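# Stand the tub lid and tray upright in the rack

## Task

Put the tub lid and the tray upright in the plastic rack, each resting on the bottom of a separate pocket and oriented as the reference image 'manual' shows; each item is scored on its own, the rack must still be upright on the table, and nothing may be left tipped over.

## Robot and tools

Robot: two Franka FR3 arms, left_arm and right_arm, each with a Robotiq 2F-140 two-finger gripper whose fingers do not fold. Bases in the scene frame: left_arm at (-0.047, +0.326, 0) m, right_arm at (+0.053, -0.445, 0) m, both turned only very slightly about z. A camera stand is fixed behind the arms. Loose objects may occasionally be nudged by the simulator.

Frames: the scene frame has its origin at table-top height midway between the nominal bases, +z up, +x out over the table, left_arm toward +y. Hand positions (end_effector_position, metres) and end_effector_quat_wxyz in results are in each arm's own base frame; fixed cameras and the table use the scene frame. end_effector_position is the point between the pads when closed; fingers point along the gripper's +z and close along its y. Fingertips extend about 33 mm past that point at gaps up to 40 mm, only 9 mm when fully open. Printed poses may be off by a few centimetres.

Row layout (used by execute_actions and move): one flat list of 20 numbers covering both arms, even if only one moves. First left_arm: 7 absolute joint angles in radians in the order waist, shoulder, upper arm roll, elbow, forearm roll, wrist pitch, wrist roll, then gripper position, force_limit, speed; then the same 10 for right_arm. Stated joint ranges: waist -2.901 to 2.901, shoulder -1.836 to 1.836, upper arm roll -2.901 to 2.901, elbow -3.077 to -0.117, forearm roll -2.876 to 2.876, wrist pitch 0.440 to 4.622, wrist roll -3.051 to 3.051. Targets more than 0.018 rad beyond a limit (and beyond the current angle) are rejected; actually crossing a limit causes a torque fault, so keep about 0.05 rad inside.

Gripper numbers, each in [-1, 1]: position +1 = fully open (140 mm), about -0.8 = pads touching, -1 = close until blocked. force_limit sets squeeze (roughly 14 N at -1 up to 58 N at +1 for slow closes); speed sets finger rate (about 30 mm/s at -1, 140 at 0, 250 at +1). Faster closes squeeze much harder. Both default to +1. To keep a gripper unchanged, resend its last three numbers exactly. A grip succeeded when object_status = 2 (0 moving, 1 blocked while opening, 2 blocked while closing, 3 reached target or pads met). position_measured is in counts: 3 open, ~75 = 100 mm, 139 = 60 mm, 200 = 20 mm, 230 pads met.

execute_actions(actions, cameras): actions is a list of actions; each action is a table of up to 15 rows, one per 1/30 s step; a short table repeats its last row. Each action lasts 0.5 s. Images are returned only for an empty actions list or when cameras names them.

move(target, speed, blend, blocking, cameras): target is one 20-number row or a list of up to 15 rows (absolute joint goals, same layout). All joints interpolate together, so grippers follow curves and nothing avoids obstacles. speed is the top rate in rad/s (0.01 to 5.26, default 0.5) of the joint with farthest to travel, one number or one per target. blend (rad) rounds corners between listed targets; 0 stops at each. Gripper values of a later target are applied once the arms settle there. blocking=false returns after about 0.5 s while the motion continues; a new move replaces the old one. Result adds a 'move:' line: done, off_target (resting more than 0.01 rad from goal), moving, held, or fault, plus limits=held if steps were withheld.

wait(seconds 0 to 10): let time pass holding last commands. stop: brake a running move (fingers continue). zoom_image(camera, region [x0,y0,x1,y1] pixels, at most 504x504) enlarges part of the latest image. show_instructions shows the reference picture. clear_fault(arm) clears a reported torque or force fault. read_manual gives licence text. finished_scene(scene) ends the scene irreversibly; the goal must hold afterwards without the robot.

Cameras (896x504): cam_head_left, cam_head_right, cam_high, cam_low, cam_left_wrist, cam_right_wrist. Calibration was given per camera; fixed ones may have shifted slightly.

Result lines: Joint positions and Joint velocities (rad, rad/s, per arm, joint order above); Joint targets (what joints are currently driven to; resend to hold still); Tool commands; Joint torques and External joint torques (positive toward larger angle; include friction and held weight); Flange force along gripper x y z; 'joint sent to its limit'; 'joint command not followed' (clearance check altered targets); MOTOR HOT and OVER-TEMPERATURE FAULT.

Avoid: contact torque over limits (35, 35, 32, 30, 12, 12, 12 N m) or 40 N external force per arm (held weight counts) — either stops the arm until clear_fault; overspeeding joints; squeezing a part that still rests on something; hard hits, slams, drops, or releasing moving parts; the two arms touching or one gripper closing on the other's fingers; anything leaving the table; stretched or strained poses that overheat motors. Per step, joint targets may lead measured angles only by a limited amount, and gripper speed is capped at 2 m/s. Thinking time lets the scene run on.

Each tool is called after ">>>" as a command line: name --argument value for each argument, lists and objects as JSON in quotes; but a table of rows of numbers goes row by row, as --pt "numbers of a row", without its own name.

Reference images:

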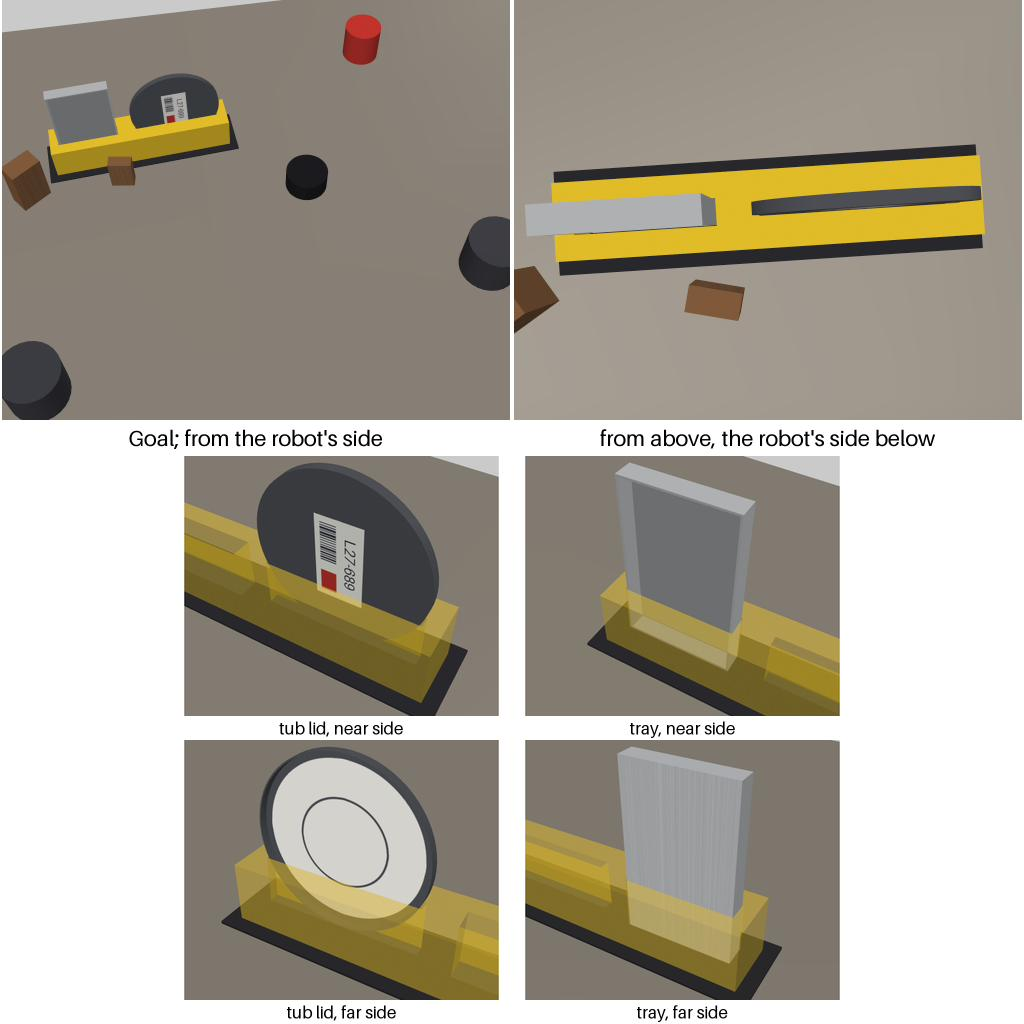

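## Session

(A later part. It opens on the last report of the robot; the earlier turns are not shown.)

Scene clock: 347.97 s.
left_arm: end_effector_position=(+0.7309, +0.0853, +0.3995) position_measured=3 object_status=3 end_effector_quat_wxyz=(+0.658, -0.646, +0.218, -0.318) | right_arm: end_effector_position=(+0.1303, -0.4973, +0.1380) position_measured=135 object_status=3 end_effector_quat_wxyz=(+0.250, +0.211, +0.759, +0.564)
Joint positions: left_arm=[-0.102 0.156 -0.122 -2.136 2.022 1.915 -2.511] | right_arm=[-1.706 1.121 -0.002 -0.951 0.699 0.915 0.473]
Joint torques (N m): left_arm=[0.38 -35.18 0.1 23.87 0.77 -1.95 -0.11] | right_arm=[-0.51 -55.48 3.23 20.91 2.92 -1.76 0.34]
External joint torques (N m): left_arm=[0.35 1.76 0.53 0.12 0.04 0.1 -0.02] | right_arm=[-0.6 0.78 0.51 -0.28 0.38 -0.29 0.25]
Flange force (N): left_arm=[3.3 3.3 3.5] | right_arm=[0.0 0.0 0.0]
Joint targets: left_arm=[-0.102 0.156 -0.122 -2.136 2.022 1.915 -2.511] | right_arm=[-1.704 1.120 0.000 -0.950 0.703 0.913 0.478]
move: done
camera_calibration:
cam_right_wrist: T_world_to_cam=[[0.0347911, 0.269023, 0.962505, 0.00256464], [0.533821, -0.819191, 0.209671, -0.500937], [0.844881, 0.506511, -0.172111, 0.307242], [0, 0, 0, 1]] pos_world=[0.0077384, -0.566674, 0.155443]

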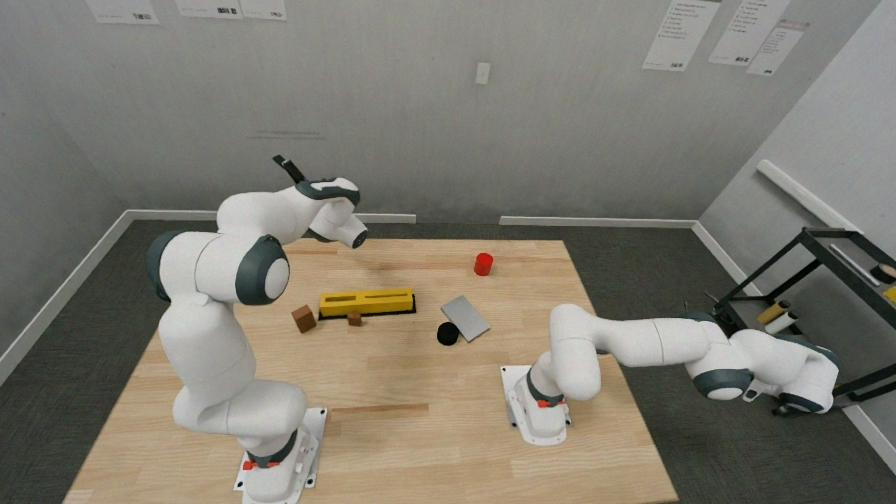

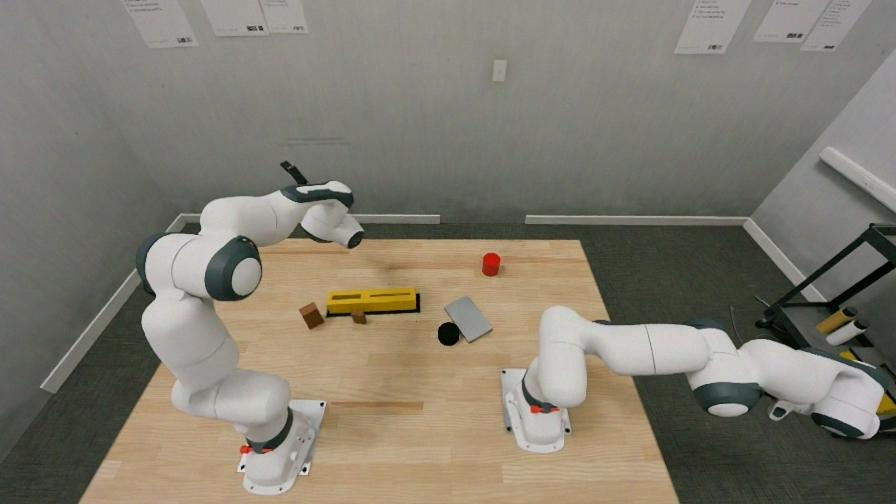

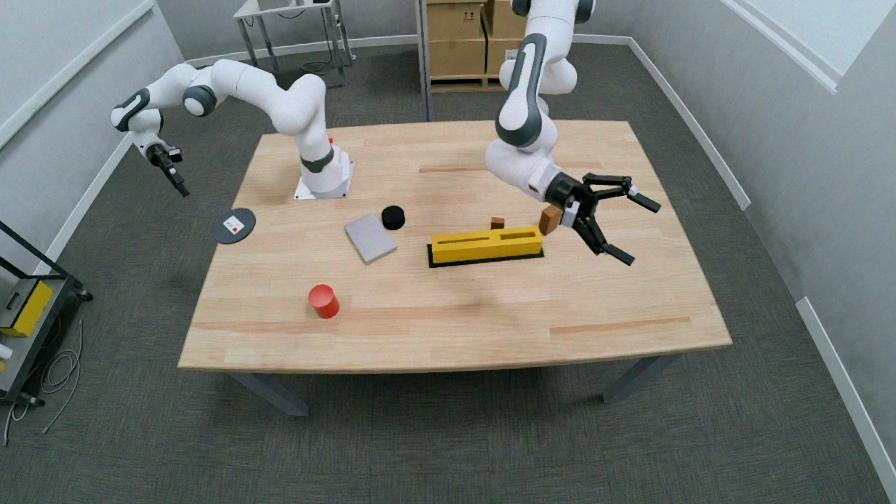

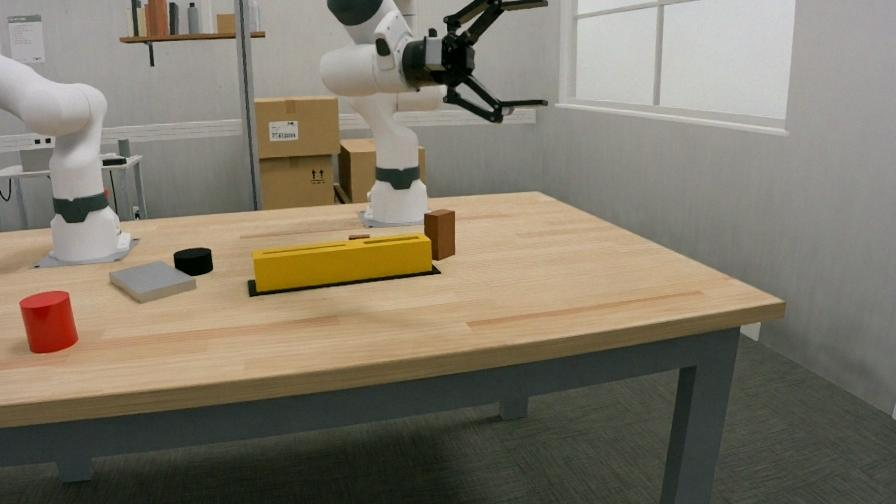

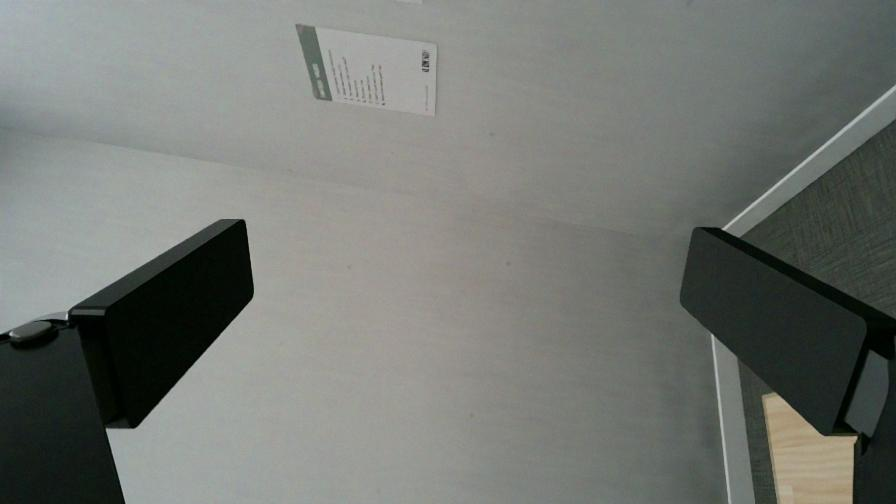

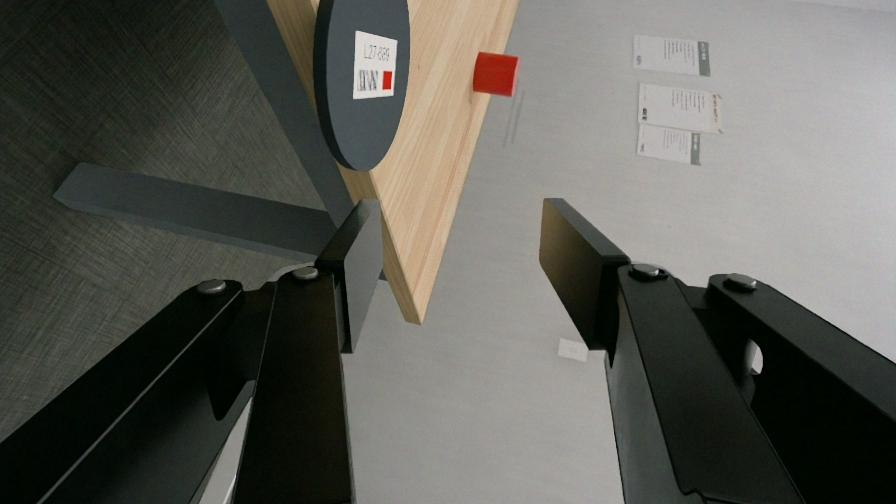

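>>> move --target '[-0.102,0.156,-0.122,-2.136,2.022,1.915,-2.511,1,1,1,-1.7045,1.439,0,-0.9097,0.7025,0.9125,0.4785,-0.05,0,0]' --speed 0.4 --cameras '["cam_right_wrist","cam_high"]'

>>> zoom_image --camera "cam_high" --region '[110, 80, 290, 260]'

Scene clock: 355.43 s.
left_arm: end_effector_position=(+0.7309, +0.0853, +0.3995) position_measured=3 object_status=3 end_effector_quat_wxyz=(+0.658, -0.646, +0.218, -0.318) | right_arm: end_effector_position=(+0.1406, -0.4246, +0.0017) position_measured=135 object_status=3 end_effector_quat_wxyz=(+0.233, +0.233, +0.669, +0.667)
Joint positions: left_arm=[-0.102 0.156 -0.122 -2.136 2.022 1.915 -2.511] | right_arm=[-1.706 1.441 -0.001 -0.91 0.7 0.915 0.473]
Joint torques (N m): left_arm=[0.45 -35.16 0.16 23.86 0.77 -1.95 -0.1] | right_arm=[-0.54 -53.62 3.36 17.83 2.16 -2.57 0.44]
External joint torques (N m): left_arm=[0.33 1.49 0.5 0.28 0.05 0.09 0] | right_arm=[-0.66 0.17 0.36 -0.32 0.13 -0.23 0.34]
Flange force (N): left_arm=[3.3 2.8 3.4] | right_arm=[0.0 0.0 0.0]
Joint targets: left_arm=[-0.102 0.156 -0.122 -2.136 2.022 1.915 -2.511] | right_arm=[-1.704 1.439 0.000 -0.910 0.703 0.912 0.479]
move: done
camera_calibration:
cam_right_wrist: T_world_to_cam=[[-0.00332181, -0.00464401, 0.999984, 0.00287671], [0.529593, -0.848249, -0.0021801, -0.429578], [0.848245, 0.529578, 0.00527716, 0.247203], [0, 0, 0, 1]] pos_world=[0.0178227, -0.495289, -0.00511772]
Images, in order (width x height): cam_high 896x504, cam_right_wrist 896x504.

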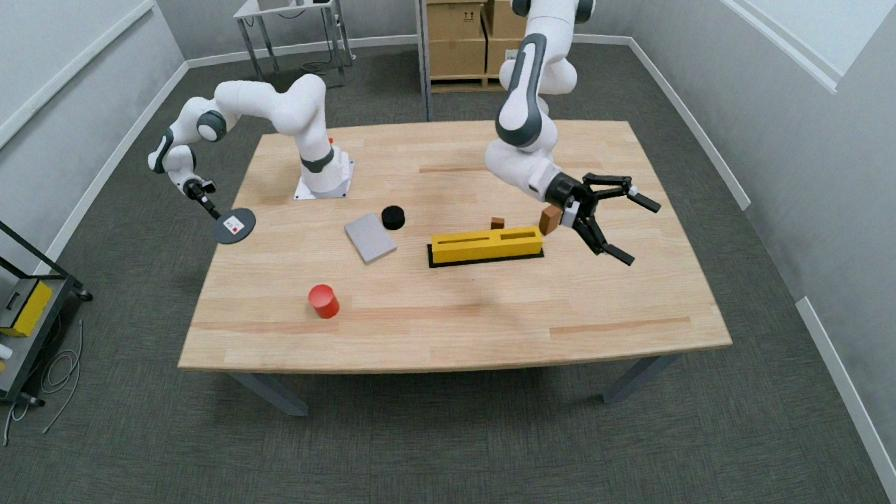

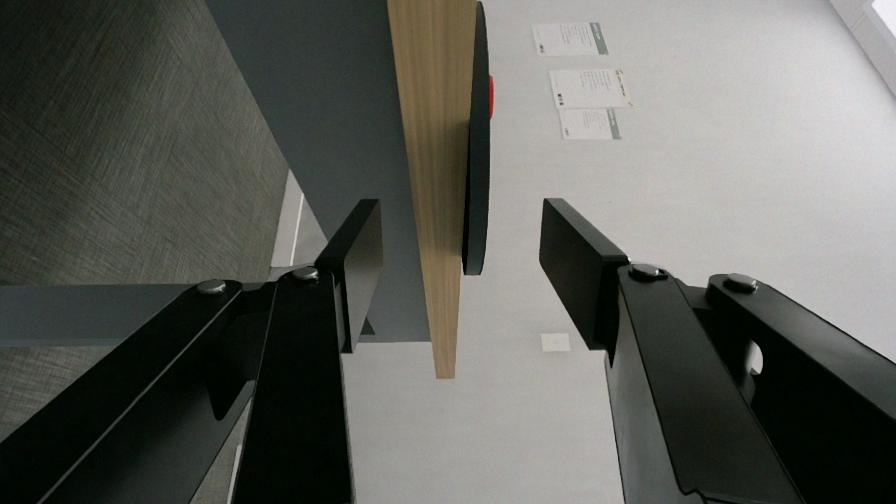

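Scaled by 2.800 from the camera's 896x504 image, which has a finer 1280x720 frame.

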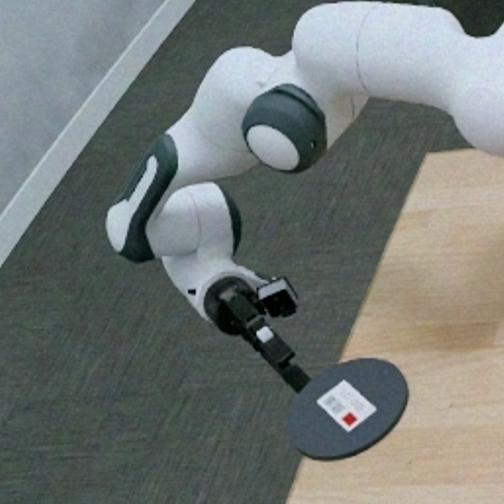

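>>> move --target '[-0.102,0.156,-0.122,-2.136,2.022,1.915,-2.511,1,1,1,-1.651,1.262,0,-1.248,0.690,1.062,0.382,-0.05,0,0]' --speed 0.15 --cameras '["cam_right_wrist","cam_high"]'

>>> zoom_image --camera "cam_high" --region '[110, 80, 290, 260]'

Scene clock: 364.13 s.
left_arm: end_effector_position=(+0.7309, +0.0853, +0.3995) position_measured=3 object_status=3 end_effector_quat_wxyz=(+0.658, -0.646, +0.218, -0.318) | right_arm: end_effector_position=(+0.1734, -0.3889, +0.0065) position_measured=135 object_status=3 end_effector_quat_wxyz=(+0.232, +0.235, +0.667, +0.668)
Joint positions: left_arm=[-0.102 0.156 -0.122 -2.136 2.022 1.915 -2.511] | right_arm=[-1.652 1.264 -0.001 -1.247 0.694 1.059 0.389]
Joint velocities: left_arm=[within noise] | right_arm=[0.001 -0.001 -0.001 -0.001 0.001 0.002 -0.006]
Joint torques (N m): left_arm=[0.4 -35.21 0.08 23.86 0.77 -1.96 -0.09] | right_arm=[-0.52 -52.06 3.05 15.12 1.28 -2.07 0.03]
External joint torques (N m): left_arm=[0.17 1.33 0.33 0.33 0.06 0.08 0.01] | right_arm=[-0.63 0.32 0.21 -1.34 -0.39 0.37 -0.07]
Flange force (N): left_arm=[3.3 2.5 3.0] | right_arm=[4.9 2.5 6.6]
Joint targets: left_arm=[-0.102 0.156 -0.122 -2.136 2.022 1.915 -2.511] | right_arm=[-1.651 1.262 0.000 -1.248 0.690 1.062 0.382]
move: done
camera_calibration:
cam_right_wrist: T_world_to_cam=[[-0.000965274, -0.00857672, 0.999963, -0.00367857], [0.527079, -0.849789, -0.00677988, -0.416828], [0.849816, 0.527053, 0.00534089, 0.199302], [0, 0, 0, 1]] pos_world=[0.0503276, -0.45929, -0.000212061]
Images, in order (width x height): cam_high 896x504, cam_right_wrist 896x504.

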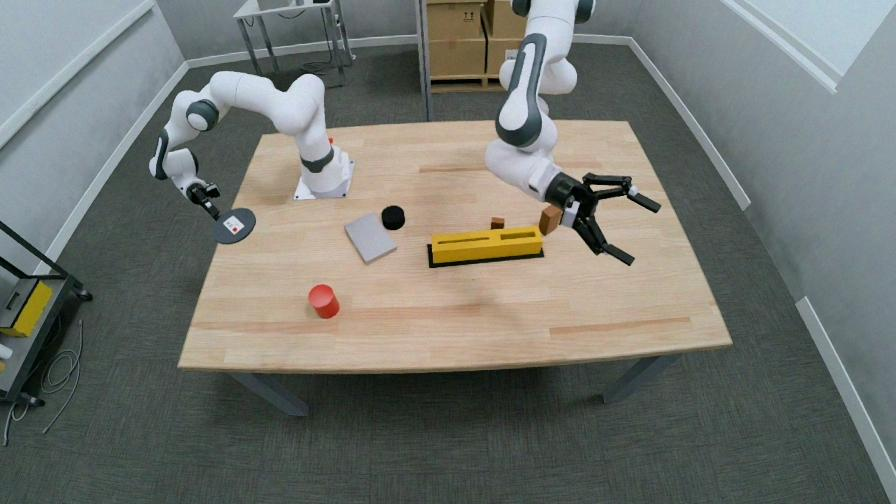

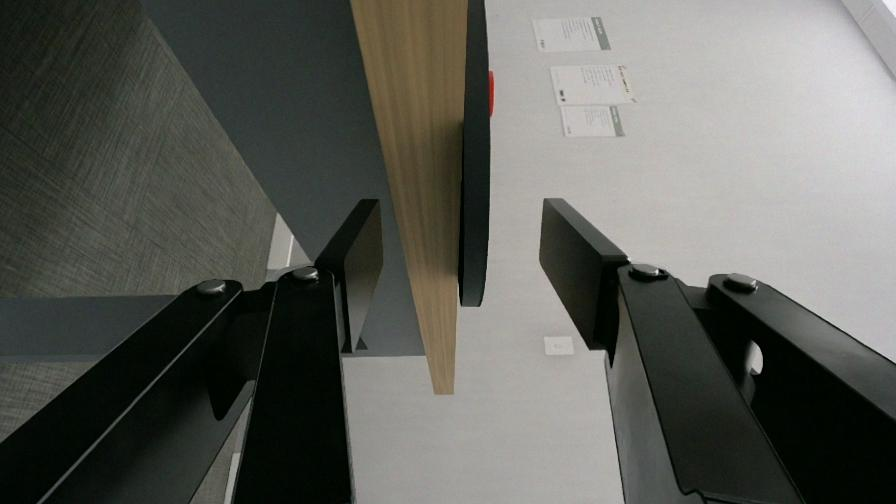

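Scaled by 2.800 from the camera's 896x504 image, which has a finer 1280x720 frame.

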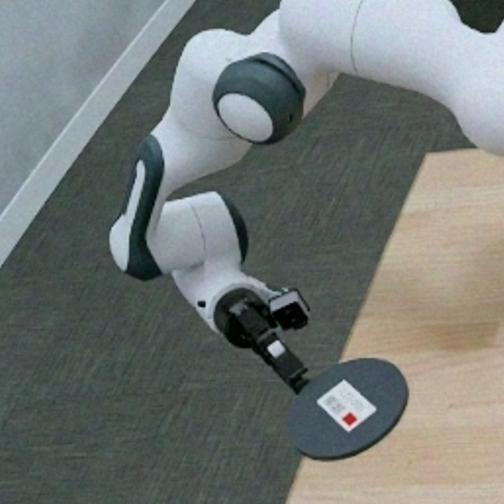

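>>> move --pt "-0.102 0.156 -0.122 -2.136 2.022 1.915 -2.511 1 1 1 -1.651 1.255 0 -1.248 0.690 1.062 0.382 -0.05 0 0" --pt "-0.102 0.156 -0.122 -2.136 2.022 1.915 -2.511 1 1 1 -1.651 1.255 0 -1.248 0.690 1.062 0.382 -1 -0.2 -1" --speed 0.15

>>> wait --seconds 1 --cameras '["cam_right_wrist"]'

Scene clock: 372.67 s.
left_arm: end_effector_position=(+0.7309, +0.0853, +0.3995) position_measured=3 object_status=3 end_effector_quat_wxyz=(+0.658, -0.646, +0.218, -0.318) | right_arm: end_effector_position=(+0.1734, -0.3913, +0.0105) position_measured=217 object_status=0 end_effector_quat_wxyz=(+0.234, +0.233, +0.670, +0.665)
Joint positions: left_arm=[-0.102 0.156 -0.122 -2.136 2.022 1.915 -2.511] | right_arm=[-1.652 1.255 -0.001 -1.247 0.694 1.057 0.387]
Joint torques (N m): left_arm=[0.4 -35.18 0.1 23.84 0.77 -1.95 -0.11] | right_arm=[-0.54 -51.12 2.75 15.37 1.35 -1.55 0]
External joint torques (N m): left_arm=[0.23 1.45 0.4 0.29 0.06 0.09 -0.01] | right_arm=[-0.64 1.03 -0.08 -1.03 -0.33 0.88 -0.1]
Flange force (N): left_arm=[3.3 2.8 3.2] | right_arm=[3.2 -0.4 4.5]
Joint targets: left_arm=[-0.102 0.156 -0.122 -2.136 2.022 1.915 -2.511] | right_arm=[-1.651 1.255 0.000 -1.248 0.690 1.062 0.382]
move: done

Scene clock: 373.67 s.
left_arm: end_effector_position=(+0.7309, +0.0853, +0.3995) position_measured=3 object_status=3 end_effector_quat_wxyz=(+0.658, -0.646, +0.218, -0.318) | right_arm: end_effector_position=(+0.1734, -0.3913, +0.0105) position_measured=217 object_status=2 end_effector_quat_wxyz=(+0.234, +0.233, +0.670, +0.665)
Joint positions: left_arm=[-0.102 0.156 -0.122 -2.136 2.022 1.915 -2.511] | right_arm=[-1.652 1.255 -0.001 -1.247 0.694 1.057 0.387]
Joint torques (N m): left_arm=[0.46 -35.2 0.13 23.9 0.76 -1.97 -0.08] | right_arm=[-0.63 -51.17 2.82 15.47 1.35 -1.55 -0.09]
External joint torques (N m): left_arm=[0.36 1.35 0.51 0.35 0.04 0.06 0.02] | right_arm=[-0.81 1.03 -0.06 -0.97 -0.33 0.88 -0.19]
Flange force (N): left_arm=[3.2 2.5 3.4] | right_arm=[3.3 -0.6 4.1]
Joint targets: left_arm=[-0.102 0.156 -0.122 -2.136 2.022 1.915 -2.511] | right_arm=[-1.651 1.255 0.000 -1.248 0.690 1.062 0.382]
Tool commands: left_gripper/position=+1.0 left_gripper/force_limit=+1.0 left_gripper/speed=+1.0 right_gripper/position=-1.0 right_gripper/force_limit=-0.2 right_gripper/speed=-1.0
wait: 1.00 s; at rest by 0.17 s
camera_calibration:
cam_right_wrist: T_world_to_cam=[[-0.00333899, -0.000556235, 0.999994, -0.00406585], [0.527961, -0.849267, 0.00129047, -0.418892], [0.849262, 0.527963, 0.00312937, 0.201022], [0, 0, 0, 1]] pos_world=[0.050425, -0.461886, 0.00397733]
Images, in order (width x height): cam_right_wrist 896x504.

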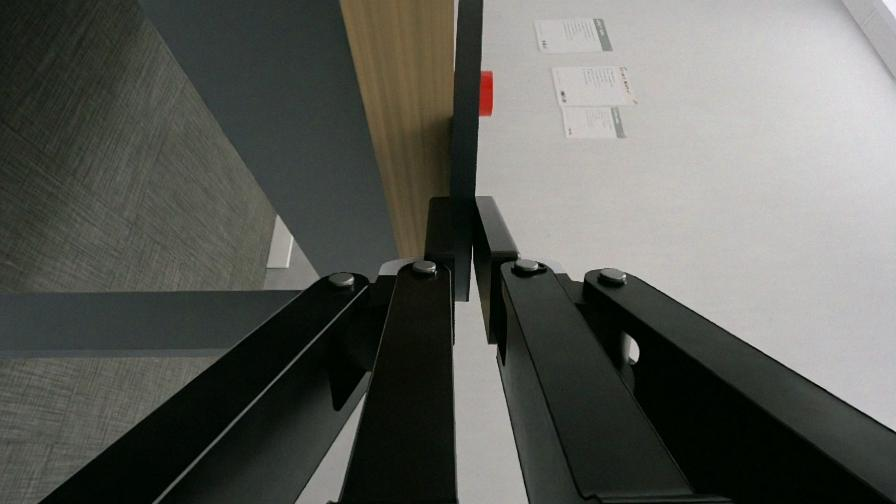

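>>> move --pt "-0.102 0.156 -0.122 -2.136 2.022 1.915 -2.511 1 1 1 -1.651 1.0 0 -1.248 0.690 1.062 0.382 -1 -0.2 -1" --pt "-0.33 -0.349 0 -2.106 0 1.757 1.57 1 1 1 -1.2 -0.349 0 -2.106 0 1.757 -0.6 -1 -0.2 -1" --speed '[0.2,0.6]' --blend '[0.05,0]' --cameras '["all"]'

Scene clock: 401.10 s.
left_arm: end_effector_position=(+0.4267, -0.1451, +0.3484) position_measured=3 object_status=3 end_effector_quat_wxyz=(+0.000, +0.161, +0.987, +0.002) | right_arm: end_effector_position=(+0.1630, -0.4191, +0.3490) position_measured=217 object_status=2 end_effector_quat_wxyz=(+0.002, -0.463, +0.887, +0.002)
Joint positions: left_arm=[-0.329 -0.347 -0.001 -2.107 0.003 1.76 1.564] | right_arm=[-1.202 -0.347 -0.001 -2.105 0.004 1.755 -0.594]
Joint velocities: left_arm=[0 -0.001 0 0.001 0 -0.001 0.006] | right_arm=[within noise]
Joint torques (N m): left_arm=[-0.02 -19.94 0.9 25.05 0.35 2.21 0.25] | right_arm=[-0.32 -21.59 0.35 24.4 0.5 2.8 -0.12]
External joint torques (N m): left_arm=[-0.09 0.43 1.09 0.29 -0.47 -0.24 0.25] | right_arm=[-0.39 -0.85 0.56 -0.65 -0.29 0.16 -0.12]
Flange force (N): left_arm=[-2.1 1.6 -1.4] | right_arm=[-2.5 3.6 2.2]
Joint targets: left_arm=[-0.330 -0.349 0.000 -2.106 0.000 1.757 1.570] | right_arm=[-1.200 -0.349 0.000 -2.106 0.000 1.757 -0.600]
move: done
camera_calibration:
cam_left_wrist: T_world_to_cam=[[0.306071, 0.952001, 0.00383718, 0.0140213], [0.902913, -0.291562, 0.315815, -0.528854], [0.301775, -0.0931973, -0.948813, 0.329826], [0, 0, 0, 1]] pos_world=[0.373684, -0.136803, 0.479909]
cam_right_wrist: T_world_to_cam=[[-0.819573, 0.572909, 0.00860856, 0.376725], [0.541125, 0.76899, 0.34035, 0.120337], [0.18837, 0.2836, -0.940259, 0.558018], [0, 0, 0, 1]] pos_world=[0.138523, -0.466621, 0.480482]

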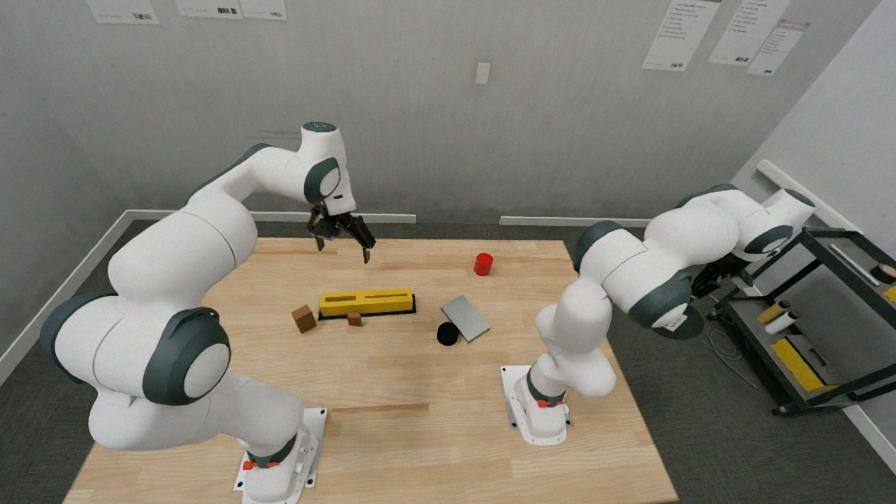

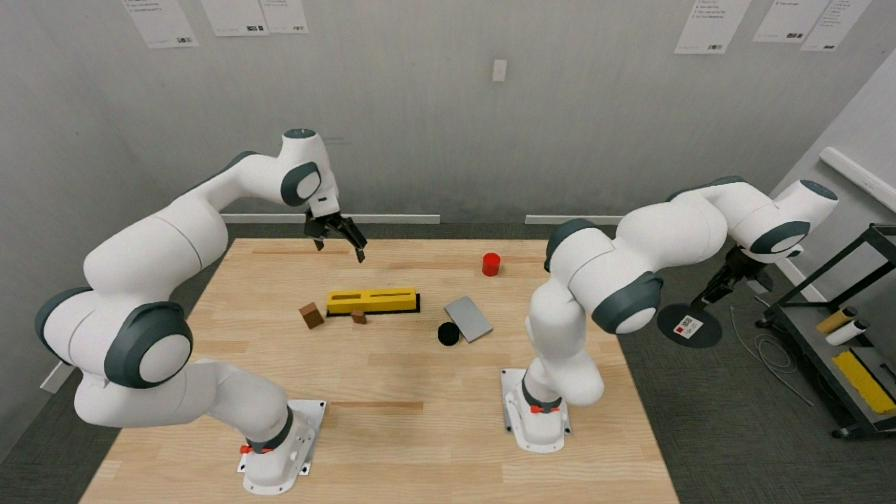

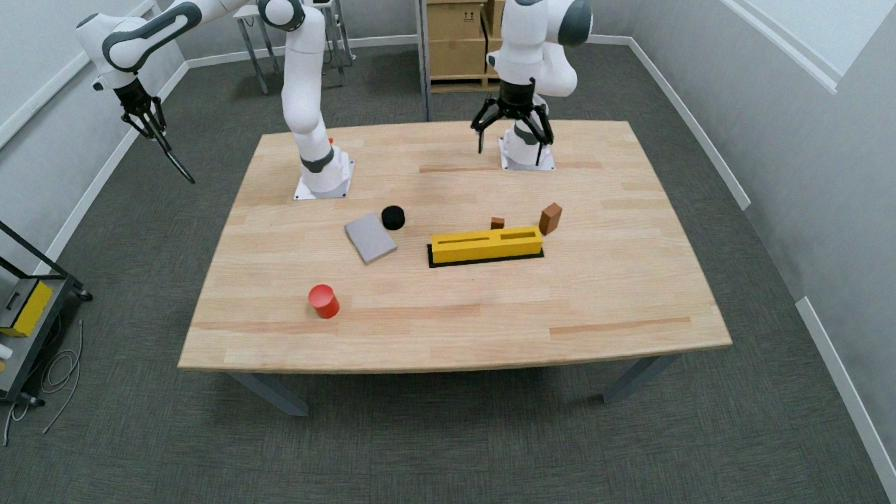

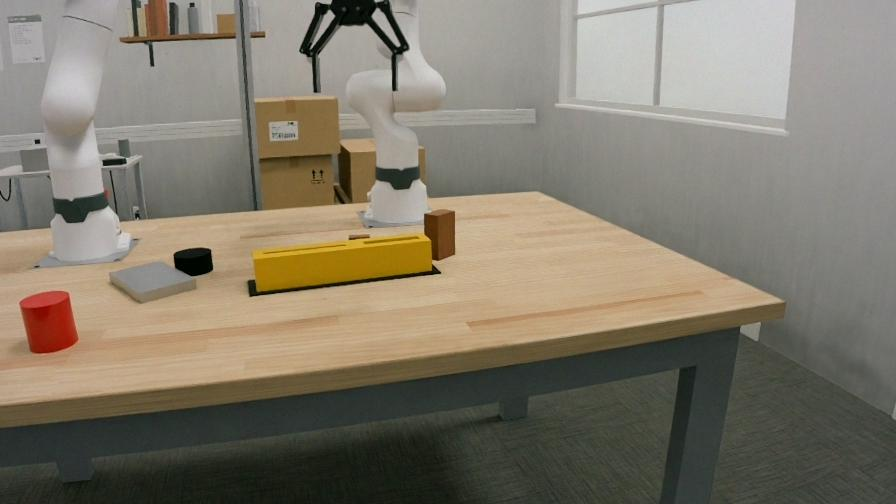

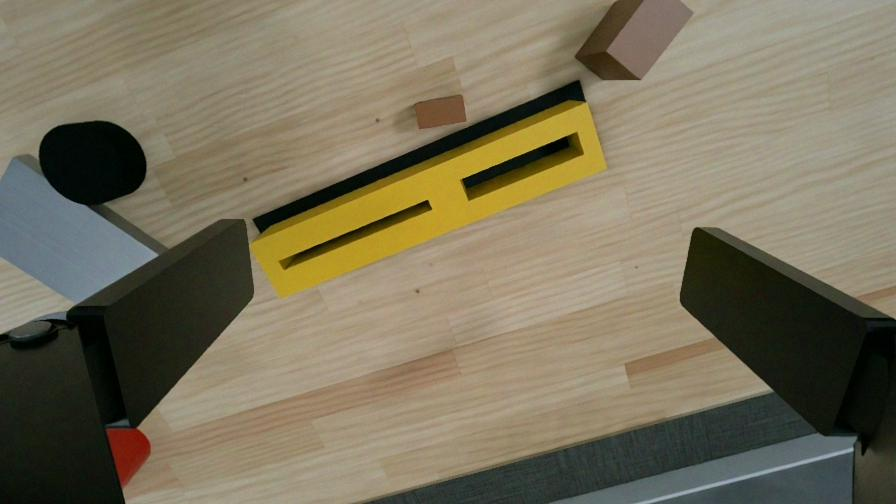

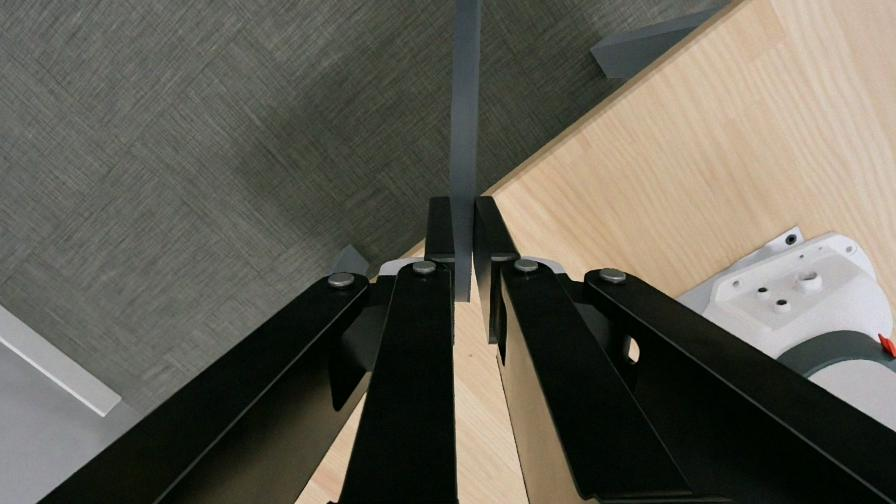

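>>> move --pt "0.7 -0.349 0 -2.106 0 1.757 1.57 1 1 1 0.3 -0.349 0 -2.106 0 1.757 0.2 -1 -0.2 -1" --pt "0.8 -0.349 0 -2.106 0 1.757 1.57 1 1 1 0.993 0.2267 0 -1.591 0 1.8178 0.90 -1 -0.2 -1" --speed '[0.8,0.6]' --blend '[0.1,0]' --cameras '["cam_head_left","cam_high","cam_low","cam_right_wrist"]'

>>> zoom_image --camera "cam_low" --region '[200, 140, 500, 320]'

>>> zoom_image --camera "cam_high" --region '[380, 150, 580, 300]'

Scene clock: 440.03 s.
left_arm: end_effector_position=(+0.3136, +0.3237, +0.3484) position_measured=3 object_status=3 end_effector_quat_wxyz=(-0.001, -0.391, +0.920, +0.001) | right_arm: end_effector_position=(+0.3423, +0.5299, +0.2898) position_measured=217 object_status=2 end_effector_quat_wxyz=(+0.001, +0.742, -0.670, -0.001)
Joint positions: left_arm=[0.799 -0.347 0.001 -2.107 0.002 1.76 1.566] | right_arm=[0.994 0.226 0.002 -1.592 0.003 1.815 0.893]
Joint velocities: left_arm=[within noise] | right_arm=[0 0 0 -0.001 0 0.001 0.006]
Joint torques (N m): left_arm=[0.68 -19.71 0.04 25.08 0.54 2.24 0.18] | right_arm=[-0.89 -40.45 0.21 25.03 0.76 2.66 0.19]
External joint torques (N m): left_arm=[0.62 0.47 0.27 0.34 -0.28 -0.23 0.18] | right_arm=[-0.89 -0.08 -0.01 0.09 0.01 0.15 0.19]
Flange force (N): left_arm=[-2.3 1.0 -1.5] | right_arm=[0.4 -0.4 0.2]
Joint targets: left_arm=[0.800 -0.349 0.000 -2.106 0.000 1.757 1.570] | right_arm=[0.993 0.227 0.000 -1.591 0.000 1.818 0.900]
move: done
camera_calibration:
cam_right_wrist: T_world_to_cam=[[-0.994823, -0.100908, 0.0120581, 0.396614], [-0.0910523, 0.937717, 0.335257, -0.557974], [-0.0451373, 0.332423, -0.94205, 0.254029], [0, 0, 0, 1]] pos_world=[0.355222, 0.478798, 0.42159]
Images, in order (width x height): cam_head_left 896x504, cam_high 896x504, cam_low 896x504, cam_right_wrist 896x504.

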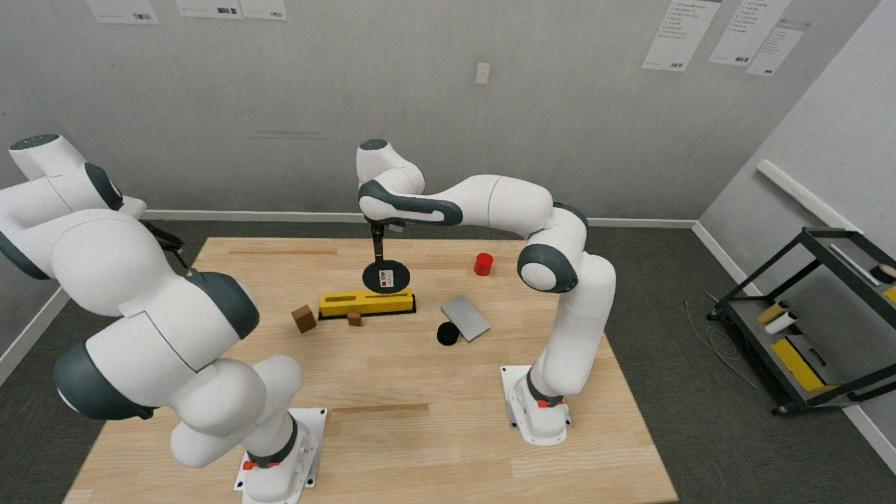

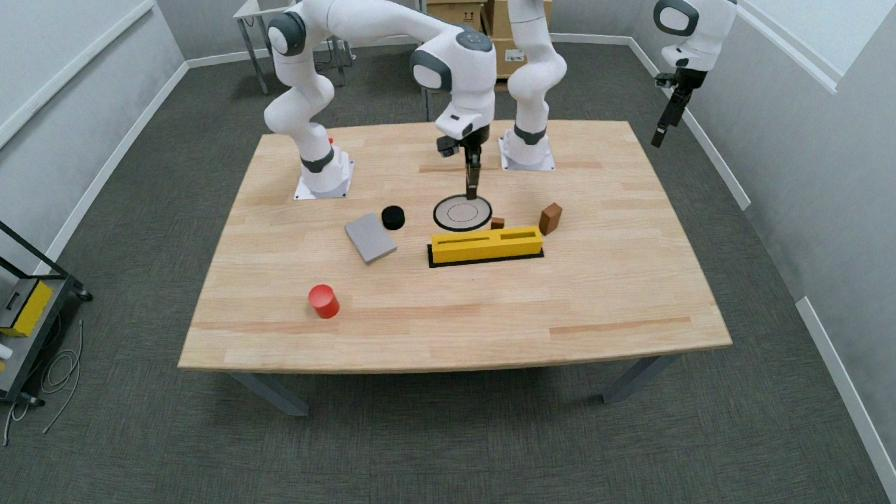

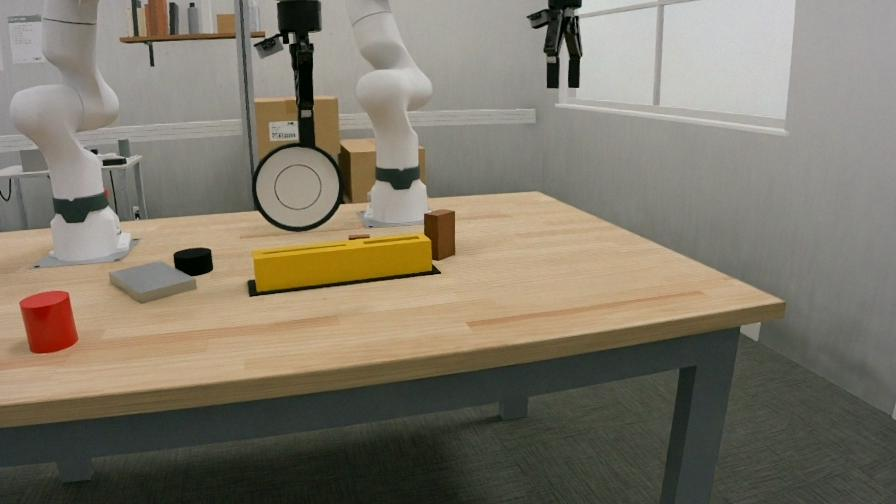

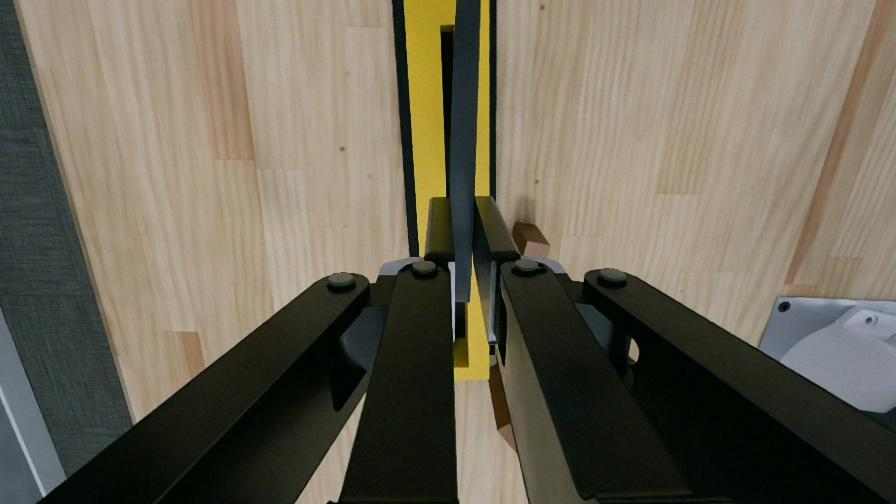

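Scaled by 1.680 from the camera's 896x504 image, which has a finer 1280x720 frame.

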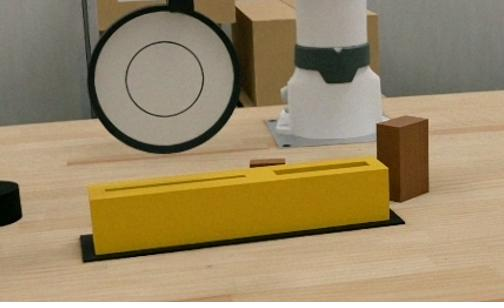

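Scaled by 2.520 from the camera's 896x504 image, which has a finer 1280x720 frame.

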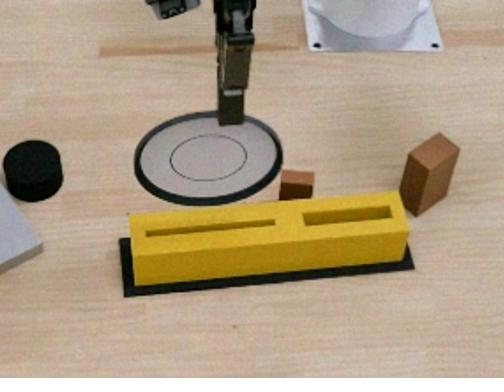

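>>> move --target '[0.8,-0.349,0,-2.106,0,1.757,1.57,1,1,1,0.9895,0.248,0,-1.6638,0,1.914,0.903,-1,-0.2,-1]' --speed 0.2 --cameras '["cam_high","cam_low","cam_right_wrist","cam_head_right"]'

>>> zoom_image --camera "cam_low" --region '[220, 160, 460, 310]'

>>> zoom_image --camera "cam_high" --region '[410, 170, 560, 290]'

>>> zoom_image --camera "cam_right_wrist" --region '[350, 0, 560, 210]'

>>> zoom_image --camera "cam_head_right" --region '[300, 230, 450, 330]'

Scene clock: 471.20 s.
left_arm: end_effector_position=(+0.3136, +0.3237, +0.3484) position_measured=3 object_status=3 end_effector_quat_wxyz=(-0.001, -0.391, +0.920, +0.001) | right_arm: end_effector_position=(+0.3476, +0.5347, +0.2572) position_measured=217 object_status=2 end_effector_quat_wxyz=(-0.006, +0.740, -0.673, -0.003)
Joint positions: left_arm=[0.799 -0.347 0.001 -2.107 0.002 1.76 1.566] | right_arm=[0.991 0.241 0.002 -1.657 0.003 1.911 0.898]
Joint velocities: left_arm=[within noise] | right_arm=[-0.001 -0.001 -0.001 0 -0.001 0.004 0.001]
Joint torques (N m): left_arm=[0.67 -19.67 -0.03 25.06 0.54 2.21 0.18] | right_arm=[-1.24 -36.79 0.25 21.3 0.63 2.63 0.3]
External joint torques (N m): left_arm=[0.71 0.54 0.32 0.35 -0.27 -0.25 0.18] | right_arm=[-1.29 4.06 -0.01 -3.66 -0.11 0.08 0.3]
Flange force (N): left_arm=[-2.6 1.1 -1.6] | right_arm=[3.4 1.6 9.1]
Joint targets: left_arm=[0.800 -0.349 0.000 -2.106 0.000 1.757 1.570] | right_arm=[0.990 0.248 0.000 -1.664 0.000 1.914 0.903]
move: done
camera_calibration:
cam_right_wrist: T_world_to_cam=[[-0.995647, -0.0931686, 0.00258494, 0.401333], [-0.0865066, 0.934066, 0.346464, -0.553449], [-0.0346941, 0.344733, -0.93806, 0.21071], [0, 0, 0, 1]] pos_world=[0.35902, 0.481711, 0.388372]
Images, in order (width x height): cam_head_right 896x504, cam_high 896x504, cam_low 896x504, cam_right_wrist 896x504.

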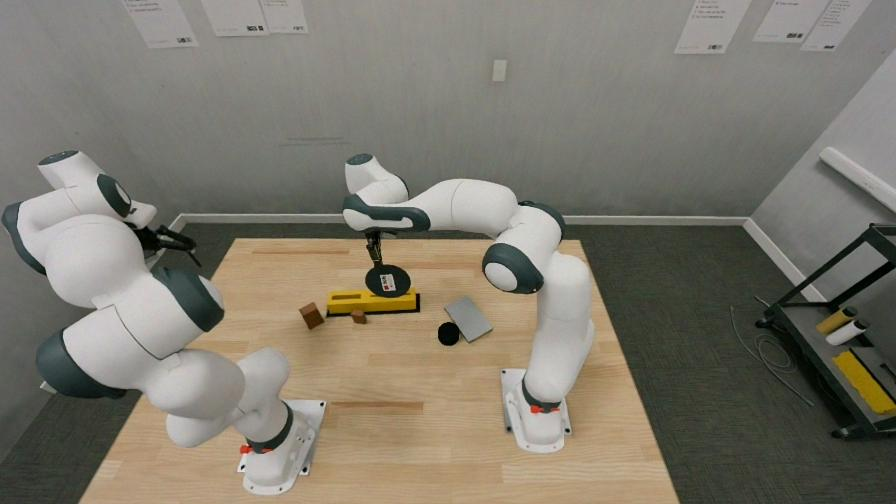

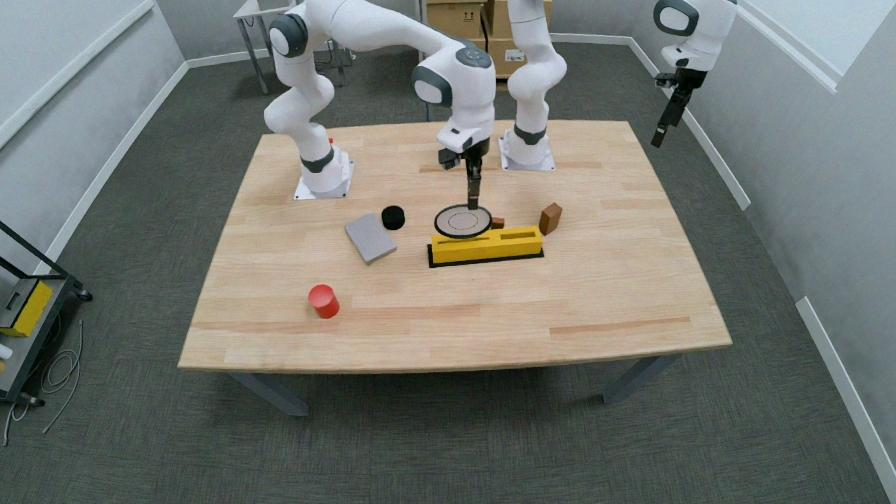

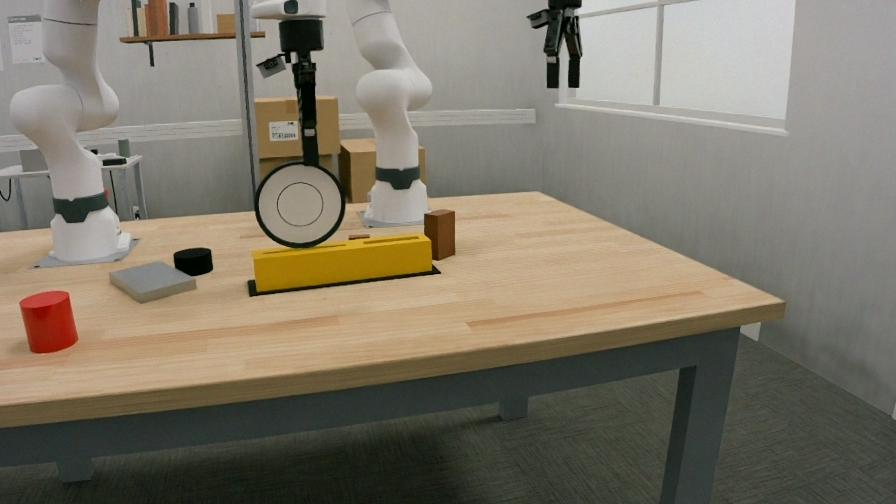

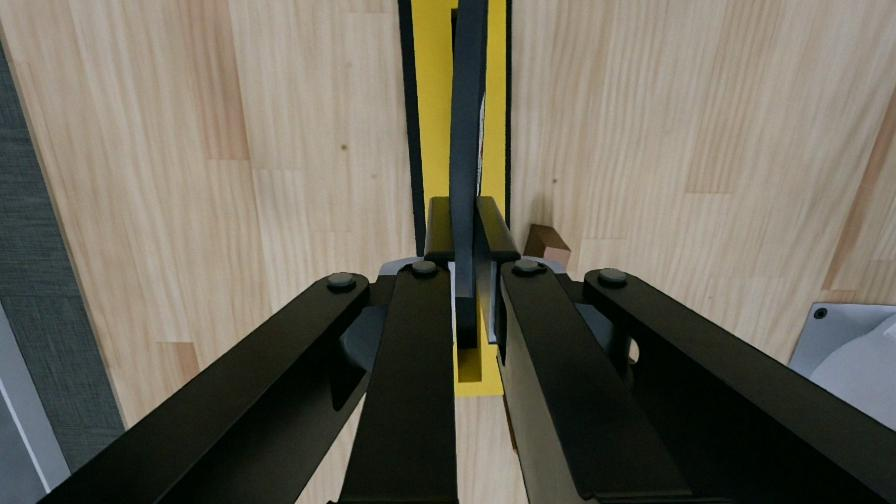

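Scaled by 2.100 from the camera's 896x504 image, which has a finer 1280x720 frame.

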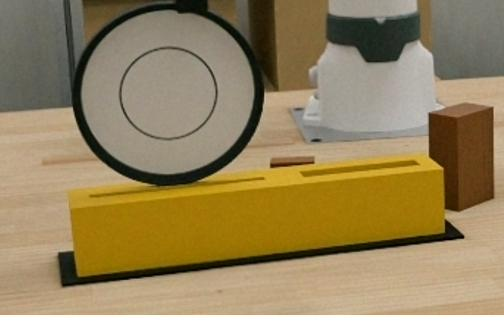

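Scaled by 3.360 from the camera's 896x504 image, which has a finer 1280x720 frame.

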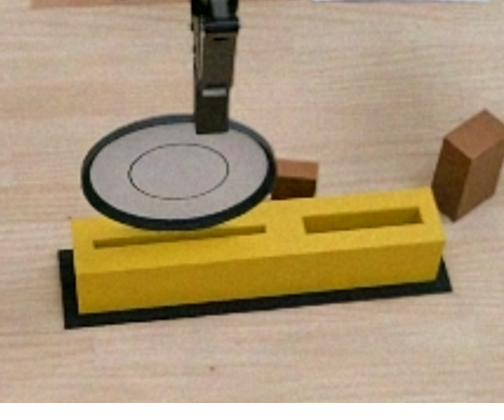

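Scaled by 2.400 from the camera's 896x504 image, which has a finer 1280x720 frame.

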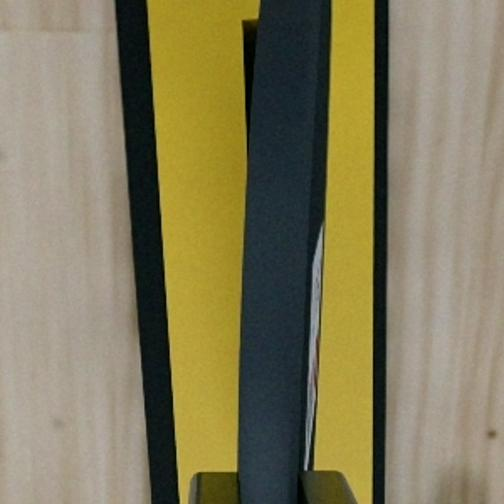

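Scaled by 3.360 from the camera's 896x504 image, which has a finer 1280x720 frame.

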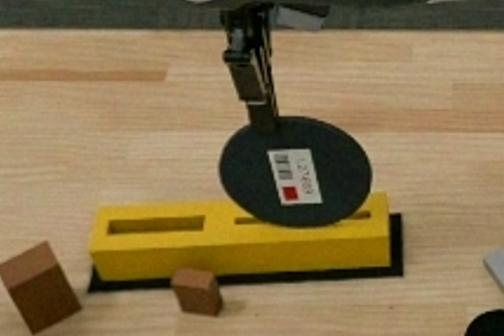

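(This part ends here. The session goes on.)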